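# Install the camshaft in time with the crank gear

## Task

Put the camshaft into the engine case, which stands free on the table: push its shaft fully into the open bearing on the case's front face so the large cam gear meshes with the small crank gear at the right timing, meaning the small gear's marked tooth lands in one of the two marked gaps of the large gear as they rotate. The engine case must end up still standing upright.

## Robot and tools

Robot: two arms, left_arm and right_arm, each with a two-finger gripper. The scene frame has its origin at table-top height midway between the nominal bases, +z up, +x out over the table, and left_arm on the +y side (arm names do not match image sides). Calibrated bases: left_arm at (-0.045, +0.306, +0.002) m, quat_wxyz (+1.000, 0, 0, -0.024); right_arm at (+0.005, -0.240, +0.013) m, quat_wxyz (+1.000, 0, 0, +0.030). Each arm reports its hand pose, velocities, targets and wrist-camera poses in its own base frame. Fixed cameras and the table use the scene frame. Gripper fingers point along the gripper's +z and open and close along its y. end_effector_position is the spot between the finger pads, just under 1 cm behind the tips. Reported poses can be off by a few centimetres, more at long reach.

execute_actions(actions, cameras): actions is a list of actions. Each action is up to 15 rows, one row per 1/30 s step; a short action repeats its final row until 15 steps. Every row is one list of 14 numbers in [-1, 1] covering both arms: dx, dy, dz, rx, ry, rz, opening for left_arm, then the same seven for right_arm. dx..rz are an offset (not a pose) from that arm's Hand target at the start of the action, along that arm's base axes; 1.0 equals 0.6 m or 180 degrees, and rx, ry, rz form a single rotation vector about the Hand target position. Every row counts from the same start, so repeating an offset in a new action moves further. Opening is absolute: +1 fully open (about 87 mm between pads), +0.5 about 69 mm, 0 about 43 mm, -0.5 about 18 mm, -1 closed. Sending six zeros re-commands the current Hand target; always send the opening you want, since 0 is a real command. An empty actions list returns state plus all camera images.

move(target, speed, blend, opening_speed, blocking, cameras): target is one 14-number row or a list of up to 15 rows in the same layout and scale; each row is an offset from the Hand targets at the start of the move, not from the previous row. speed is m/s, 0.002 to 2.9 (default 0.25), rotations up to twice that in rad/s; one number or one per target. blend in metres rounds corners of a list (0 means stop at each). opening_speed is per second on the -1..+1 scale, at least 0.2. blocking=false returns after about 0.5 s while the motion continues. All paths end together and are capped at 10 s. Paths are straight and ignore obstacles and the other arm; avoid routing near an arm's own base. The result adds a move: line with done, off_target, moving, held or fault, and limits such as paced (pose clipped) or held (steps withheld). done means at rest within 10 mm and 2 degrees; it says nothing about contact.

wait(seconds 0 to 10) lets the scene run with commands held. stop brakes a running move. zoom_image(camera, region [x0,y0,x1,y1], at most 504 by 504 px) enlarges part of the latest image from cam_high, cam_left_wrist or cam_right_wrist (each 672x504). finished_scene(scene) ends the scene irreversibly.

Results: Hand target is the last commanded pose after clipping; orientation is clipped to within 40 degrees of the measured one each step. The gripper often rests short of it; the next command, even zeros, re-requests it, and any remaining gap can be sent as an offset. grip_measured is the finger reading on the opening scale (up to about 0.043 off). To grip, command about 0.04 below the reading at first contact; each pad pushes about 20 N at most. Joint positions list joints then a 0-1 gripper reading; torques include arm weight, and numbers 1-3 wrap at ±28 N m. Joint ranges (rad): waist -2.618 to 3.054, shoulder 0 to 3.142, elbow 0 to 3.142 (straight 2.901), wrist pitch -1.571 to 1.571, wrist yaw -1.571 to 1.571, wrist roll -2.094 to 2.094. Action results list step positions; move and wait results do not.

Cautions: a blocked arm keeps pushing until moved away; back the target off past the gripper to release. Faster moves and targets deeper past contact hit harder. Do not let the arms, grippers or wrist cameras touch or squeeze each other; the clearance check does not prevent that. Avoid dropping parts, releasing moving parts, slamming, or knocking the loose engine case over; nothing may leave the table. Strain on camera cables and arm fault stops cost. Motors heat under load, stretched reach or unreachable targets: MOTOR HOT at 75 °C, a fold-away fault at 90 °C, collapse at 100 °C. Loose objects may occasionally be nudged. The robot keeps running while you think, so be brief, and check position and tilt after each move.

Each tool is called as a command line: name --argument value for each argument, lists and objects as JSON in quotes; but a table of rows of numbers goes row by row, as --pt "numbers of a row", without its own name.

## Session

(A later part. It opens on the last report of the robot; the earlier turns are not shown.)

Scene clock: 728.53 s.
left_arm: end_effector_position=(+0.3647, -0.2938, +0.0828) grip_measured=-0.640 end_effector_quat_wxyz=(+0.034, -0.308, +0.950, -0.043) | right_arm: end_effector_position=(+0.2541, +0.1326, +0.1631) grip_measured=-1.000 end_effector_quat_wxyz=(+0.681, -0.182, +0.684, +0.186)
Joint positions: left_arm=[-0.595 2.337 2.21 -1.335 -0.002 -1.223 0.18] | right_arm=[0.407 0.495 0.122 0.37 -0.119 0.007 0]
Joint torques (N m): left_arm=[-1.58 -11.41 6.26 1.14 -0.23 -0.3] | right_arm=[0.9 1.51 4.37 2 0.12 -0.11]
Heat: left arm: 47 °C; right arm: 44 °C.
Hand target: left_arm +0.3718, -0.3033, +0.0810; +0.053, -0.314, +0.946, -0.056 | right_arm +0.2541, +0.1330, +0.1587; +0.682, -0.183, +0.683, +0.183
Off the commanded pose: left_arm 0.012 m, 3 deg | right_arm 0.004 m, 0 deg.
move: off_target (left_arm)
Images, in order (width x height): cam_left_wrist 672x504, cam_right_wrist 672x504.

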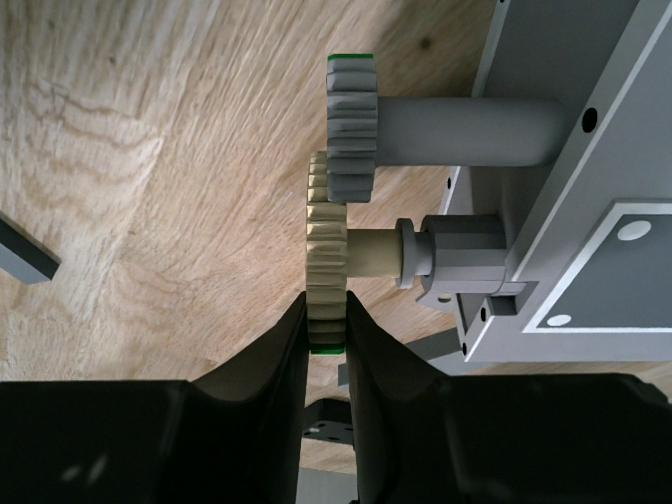

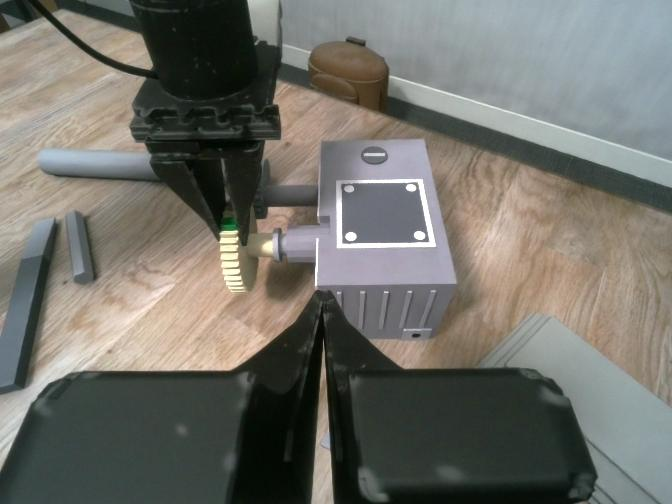

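move --target '[0.006,-0.0082,0,0,0,0,-0.9, 0,0,0,0,0,0,-1.0]' --speed 0.05

move --target '[0.006,-0.0082,0,-0.0065,0.009,0,-0.9, 0,0,0,0,0,0,-1.0]' --speed 0.05 --cameras '["cam_left_wrist","cam_right_wrist"]'

zoom_image --camera "cam_left_wrist" --region '[290, 130, 490, 370]'

zoom_image --camera "cam_right_wrist" --region '[180, 150, 340, 310]'

Scene clock: 737.30 s.
left_arm: end_effector_position=(+0.3664, -0.2972, +0.0844) grip_measured=-0.640 end_effector_quat_wxyz=(+0.041, -0.308, +0.949, -0.045) | right_arm: end_effector_position=(+0.2541, +0.1326, +0.1631) grip_measured=-1.000 end_effector_quat_wxyz=(+0.681, -0.182, +0.684, +0.186)
Joint positions: left_arm=[-0.602 2.339 2.222 -1.332 -0.01 -1.229 0.18] | right_arm=[0.407 0.495 0.122 0.37 -0.119 0.007 0]
Joint torques (N m): left_arm=[-1.35 -9.24 10.13 0.91 -0.14 -0.28] | right_arm=[0.88 1.51 4.38 2 0.12 -0.11]
Heat: left arm: 48 °C; right arm: 44 °C.
Hand target: left_arm +0.3754, -0.3084, +0.0810; +0.053, -0.313, +0.946, -0.056 | right_arm +0.2541, +0.1330, +0.1587; +0.682, -0.183, +0.683, +0.183
Off the commanded pose: left_arm 0.015 m, 2 deg | right_arm 0.004 m, 0 deg.
move: off_target (left_arm)

Scene clock: 738.20 s.
left_arm: end_effector_position=(+0.3687, -0.2997, +0.0842) grip_measured=-0.640 end_effector_quat_wxyz=(+0.033, -0.309, +0.950, -0.038) | right_arm: end_effector_position=(+0.2541, +0.1326, +0.1631) grip_measured=-1.000 end_effector_quat_wxyz=(+0.681, -0.182, +0.684, +0.186)
Joint positions: left_arm=[-0.602 2.393 2.315 -1.392 -0.006 -1.23 0.18] | right_arm=[0.407 0.495 0.122 0.37 -0.119 0.007 0]
Joint torques (N m): left_arm=[-0.53 -9.36 10.13 0.96 0.21 -0.24] | right_arm=[0.88 1.5 4.37 1.99 0.12 -0.11]
Heat: left arm: 48 °C; right arm: 44 °C.
Hand target: left_arm +0.3790, -0.3133, +0.0809; +0.036, -0.315, +0.946, -0.061 | right_arm +0.2541, +0.1330, +0.1587; +0.682, -0.183, +0.683, +0.183
Off the commanded pose: left_arm 0.017 m, 3 deg | right_arm 0.004 m, 0 deg.
move: off_target (left_arm)
Images, in order (width x height): cam_left_wrist 672x504, cam_right_wrist 672x504.

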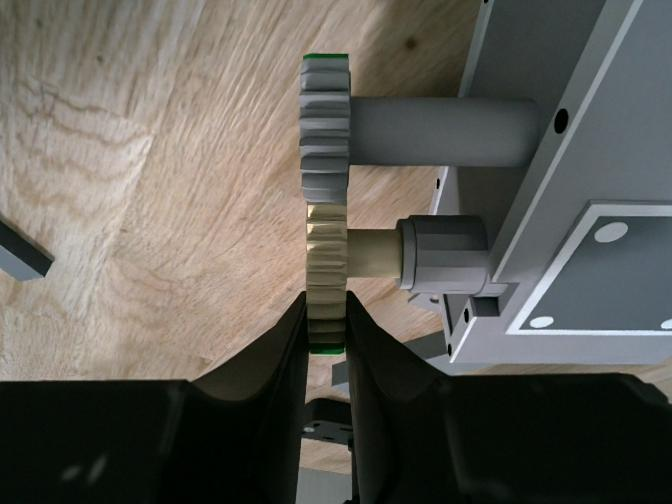

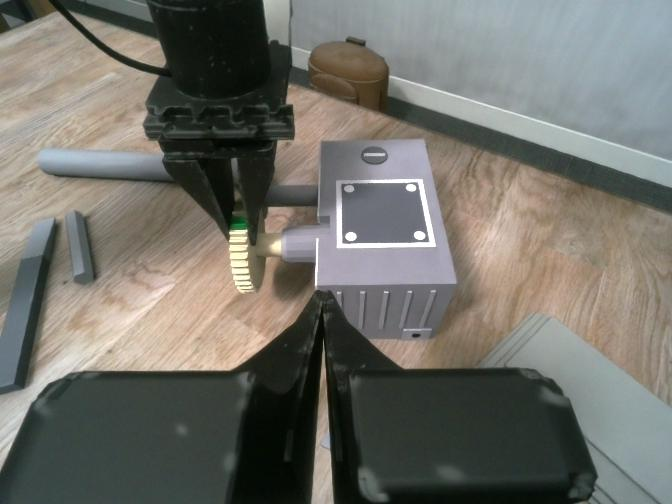

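Scaled by 2.100 from the camera's 672x504 image, which has a finer 960x720 frame.

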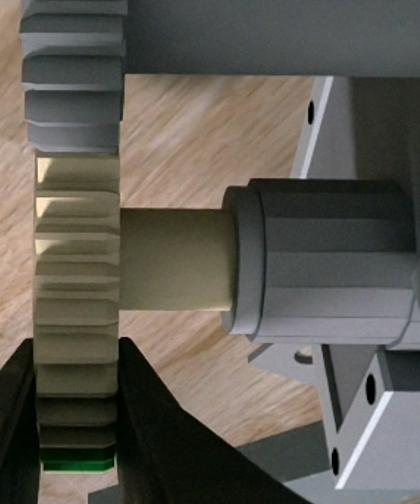

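Scaled by 3.150 from the camera's 672x504 image, which has a finer 960x720 frame.

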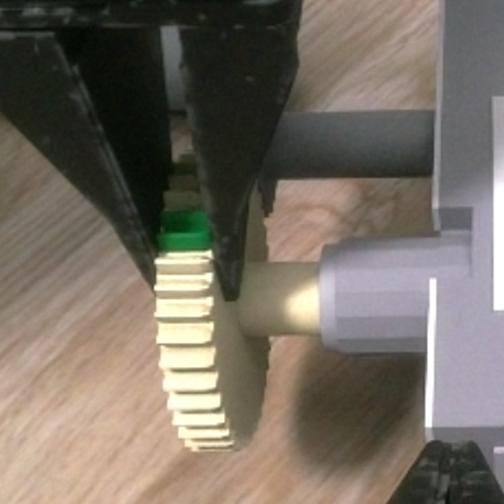

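move --pt "-0.0158 0.0208 0.0035 0 0 0 -0.9 0 0 0 0 0 0 -1.0" --pt "-0.0158 0.0208 0.0035 0 0 0 -0.2 0 0 0 0 0 0 -1.0" --opening_speed 0.6

move --target '[0,0,0.17,0,0,0,-0.2, 0,0,0,0,0,0,-1.0]' --speed 0.12 --cameras '["all"]'

zoom_image --camera "cam_right_wrist" --region '[180, 150, 340, 310]'

zoom_image --camera "cam_left_wrist" --region '[220, 60, 480, 320]'

Scene clock: 749.10 s.
left_arm: end_effector_position=(+0.3724, -0.3021, +0.0808) grip_measured=-0.200 end_effector_quat_wxyz=(+0.043, -0.309, +0.948, -0.059) | right_arm: end_effector_position=(+0.2541, +0.1326, +0.1631) grip_measured=-1.000 end_effector_quat_wxyz=(+0.681, -0.182, +0.684, +0.186)
Joint positions: left_arm=[-0.598 2.347 2.216 -1.294 0.005 -1.227 0.4] | right_arm=[0.407 0.495 0.122 0.37 -0.119 0.007 0]
Joint torques (N m): left_arm=[0.12 -12.46 5.81 0.61 0.11 -0.17] | right_arm=[0.87 1.52 4.4 2 0.12 -0.11]
Heat: left arm: 49 °C; right arm: 45 °C.
Hand target: left_arm +0.3695, -0.3007, +0.0831; +0.036, -0.315, +0.947, -0.061 | right_arm +0.2541, +0.1330, +0.1587; +0.682, -0.183, +0.683, +0.183
Off the commanded pose: left_arm 0.004 m, 1 deg | right_arm 0.004 m, 0 deg.
move: done

Scene clock: 750.27 s.
left_arm: end_effector_position=(+0.3819, -0.3105, +0.1643) grip_measured=-0.200 end_effector_quat_wxyz=(+0.079, -0.311, +0.940, -0.115) | right_arm: end_effector_position=(+0.2541, +0.1326, +0.1631) grip_measured=-1.000 end_effector_quat_wxyz=(+0.681, -0.182, +0.684, +0.186)
Joint positions: left_arm=[-0.598 2.354 2.551 -1.489 0.013 -1.24 0.4] | right_arm=[0.407 0.495 0.122 0.37 -0.119 0.007 0]
Joint torques (N m): left_arm=[0.44 -14.13 8.83 0.18 0.12 -0.14] | right_arm=[0.88 1.5 4.4 2 0.12 -0.11]
Heat: left arm: 49 °C; right arm: 45 °C.
Hand target: left_arm +0.3695, -0.3007, +0.1849; +0.036, -0.315, +0.947, -0.061 | right_arm +0.2541, +0.1330, +0.1587; +0.682, -0.183, +0.683, +0.183
Off the commanded pose: left_arm 0.026 m, 8 deg | right_arm 0.004 m, 0 deg.
joint sent to its limit (left arm) — joint 4 (wrist pitch), lower limit. The joint targets are off in orientation, not in position.
move: off_target (left_arm)

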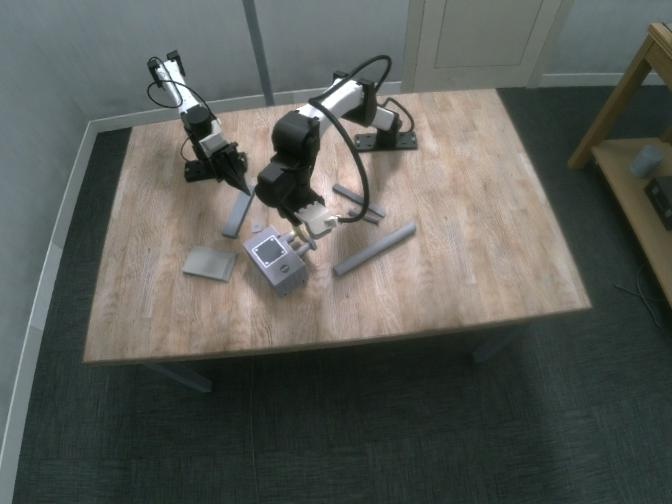

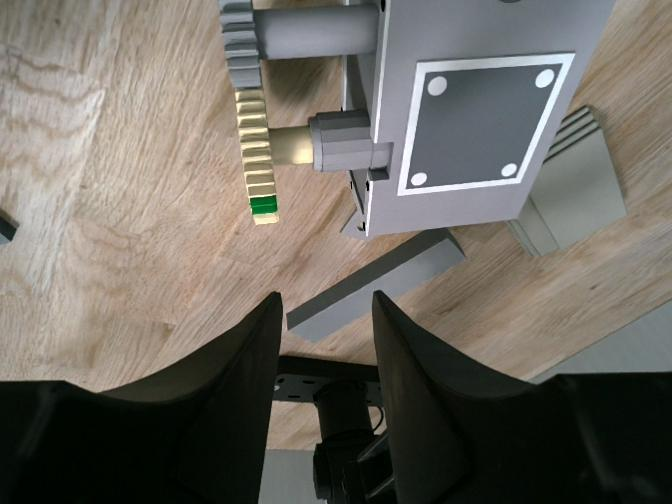

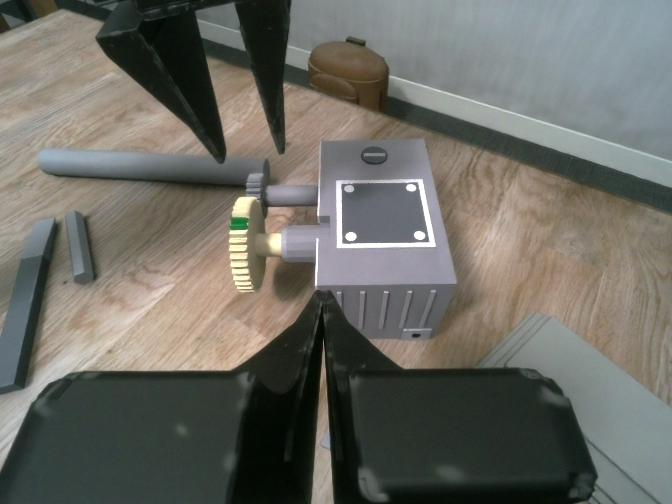

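Scaled by 3.150 from the camera's 672x504 image, which has a finer 960x720 frame.

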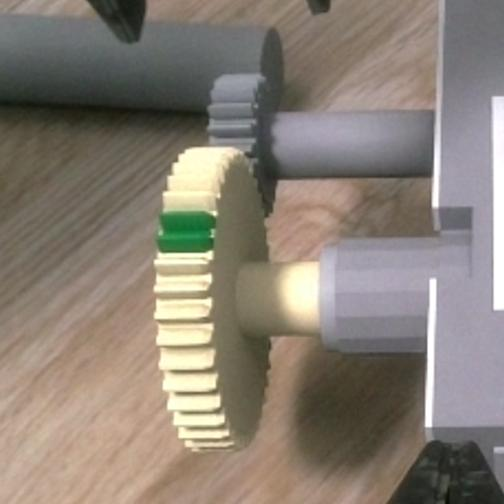

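Scaled by 1.938 from the camera's 672x504 image, which has a finer 960x720 frame.

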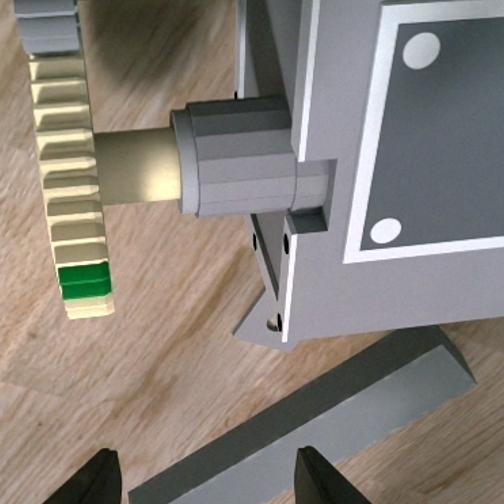

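move --pt "-0.08 0.17 0.03 -0.03 -0.22 -0.096 -0.2 0 0 0 0 0 0 -1.0" --pt "-0.166 0.301 -0.075 -0.087 -0.660 -0.288 -0.2 0 0 0 0 0 0 -1.0" --speed 0.3 --blend '[0.05,0]' --cameras '["cam_left_wrist"]'

Scene clock: 771.27 s.
left_arm: end_effector_position=(+0.2664, -0.1214, +0.1307) grip_measured=-0.200 end_effector_quat_wxyz=(+0.650, +0.267, +0.622, -0.345) | right_arm: end_effector_position=(+0.2541, +0.1326, +0.1632) grip_measured=-1.000 end_effector_quat_wxyz=(+0.681, -0.182, +0.684, +0.186)
Joint positions: left_arm=[0.126 1.416 0.04 1.536 1.015 -0.218 0.4] | right_arm=[0.407 0.495 0.122 0.371 -0.119 0.007 0]
Joint torques (N m): left_arm=[0.51 -1.54 6.45 2.35 0.17 0.08] | right_arm=[0.88 1.51 4.37 2 0.12 -0.11]
Heat: left arm: 51 °C; right arm: 45 °C.
Hand target: left_arm +0.2699, -0.1200, +0.1400; +0.741, +0.256, +0.473, -0.402 | right_arm +0.2541, +0.1330, +0.1588; +0.683, -0.183, +0.683, +0.183
Off the commanded pose: left_arm 0.010 m, 21 deg | right_arm 0.005 m, 0 deg.
joint sent to its limit (left arm) — joint 4 (wrist pitch), upper limit. The joint targets are off in orientation, not in position.
move: off_target (left_arm)
Images, in order (width x height): cam_left_wrist 672x504.

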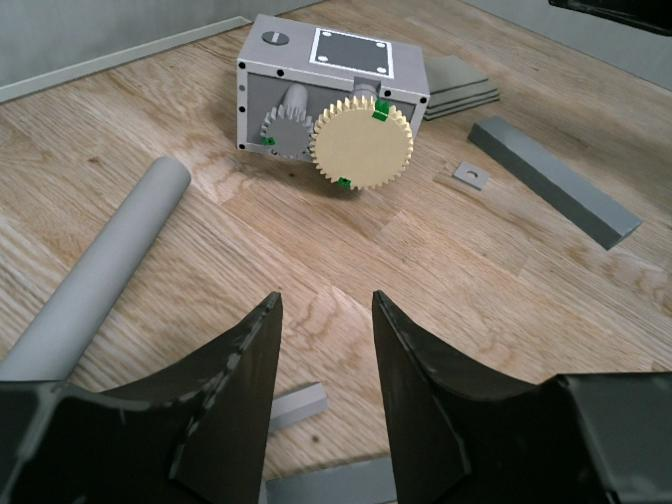

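zoom_image --camera "cam_left_wrist" --region '[230, 70, 430, 210]'

zoom_image --camera "cam_left_wrist" --region '[255, 95, 345, 175]'

zoom_image --camera "cam_left_wrist" --region '[300, 85, 420, 195]'

Scaled by 2.520 from the camera's 672x504 image, which has a finer 960x720 frame.

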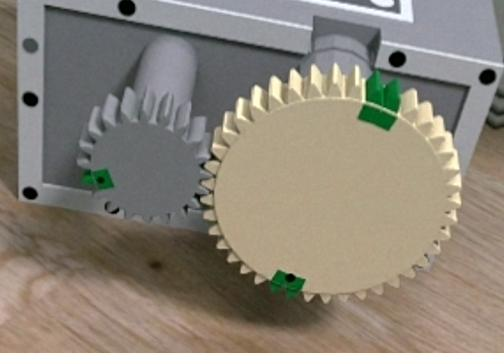

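Scaled by 5.600 from the camera's 672x504 image, which has a finer 960x720 frame.

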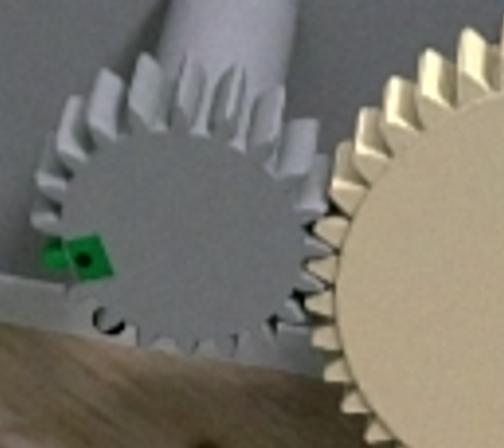

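Scaled by 4.200 from the camera's 672x504 image, which has a finer 960x720 frame.

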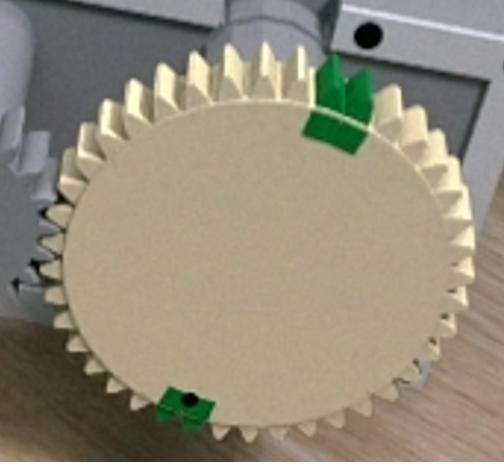

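zoom_image --camera "cam_left_wrist" --region '[255, 125, 325, 165]'

zoom_image --camera "cam_left_wrist" --region '[300, 130, 360, 195]'

zoom_image --camera "cam_left_wrist" --region '[295, 120, 335, 160]'

Scaled by 7.200 from the camera's 672x504 image, which has a finer 960x720 frame.

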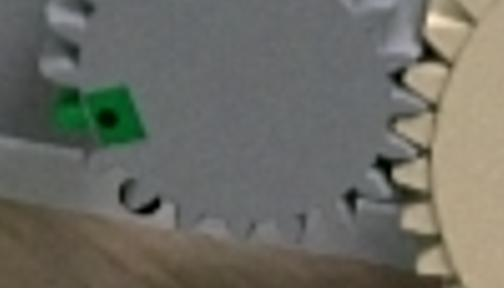

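Scaled by 7.754 from the camera's 672x504 image, which has a finer 960x720 frame.

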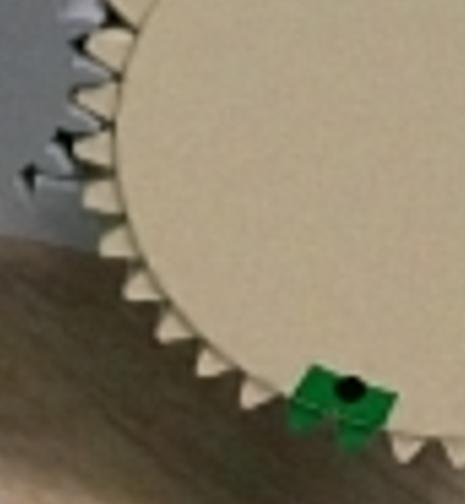

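Scaled by 12.600 from the camera's 672x504 image, which has a finer 960x720 frame.

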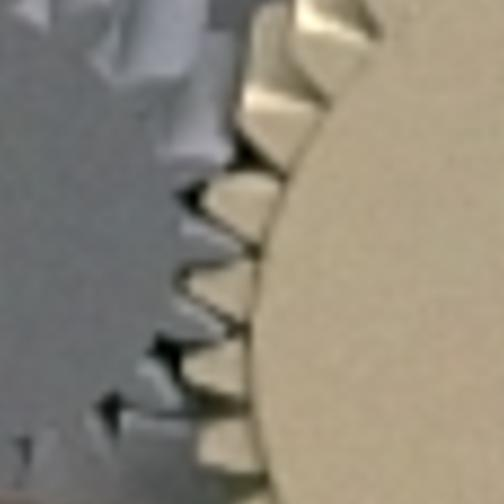

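zoom_image --camera "cam_left_wrist" --region '[256, 100, 296, 150]'

zoom_image --camera "cam_left_wrist" --region '[282, 98, 322, 148]'

zoom_image --camera "cam_left_wrist" --region '[256, 130, 316, 165]'

Scaled by 10.080 from the camera's 672x504 image, which has a finer 960x720 frame.

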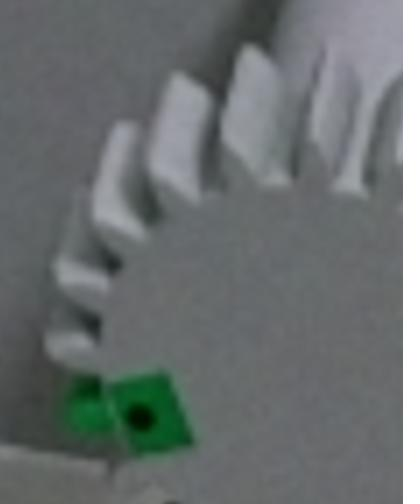

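Scaled by 10.080 from the camera's 672x504 image, which has a finer 960x720 frame.

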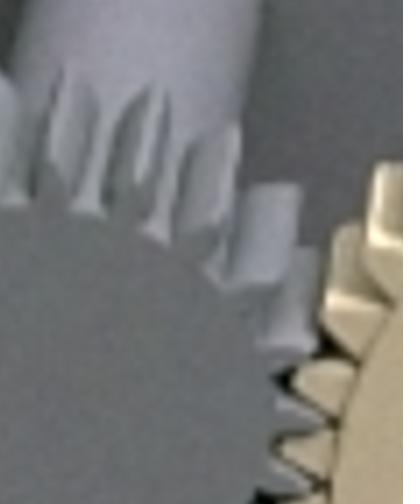

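Scaled by 8.400 from the camera's 672x504 image, which has a finer 960x720 frame.

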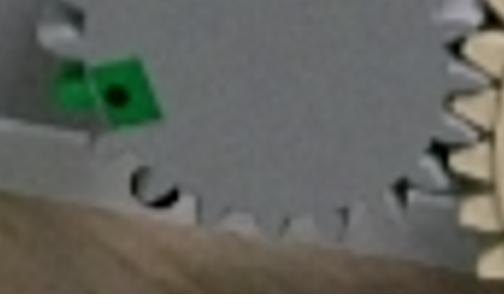

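finished_scene --scene 2

The scene is finished: the task was done.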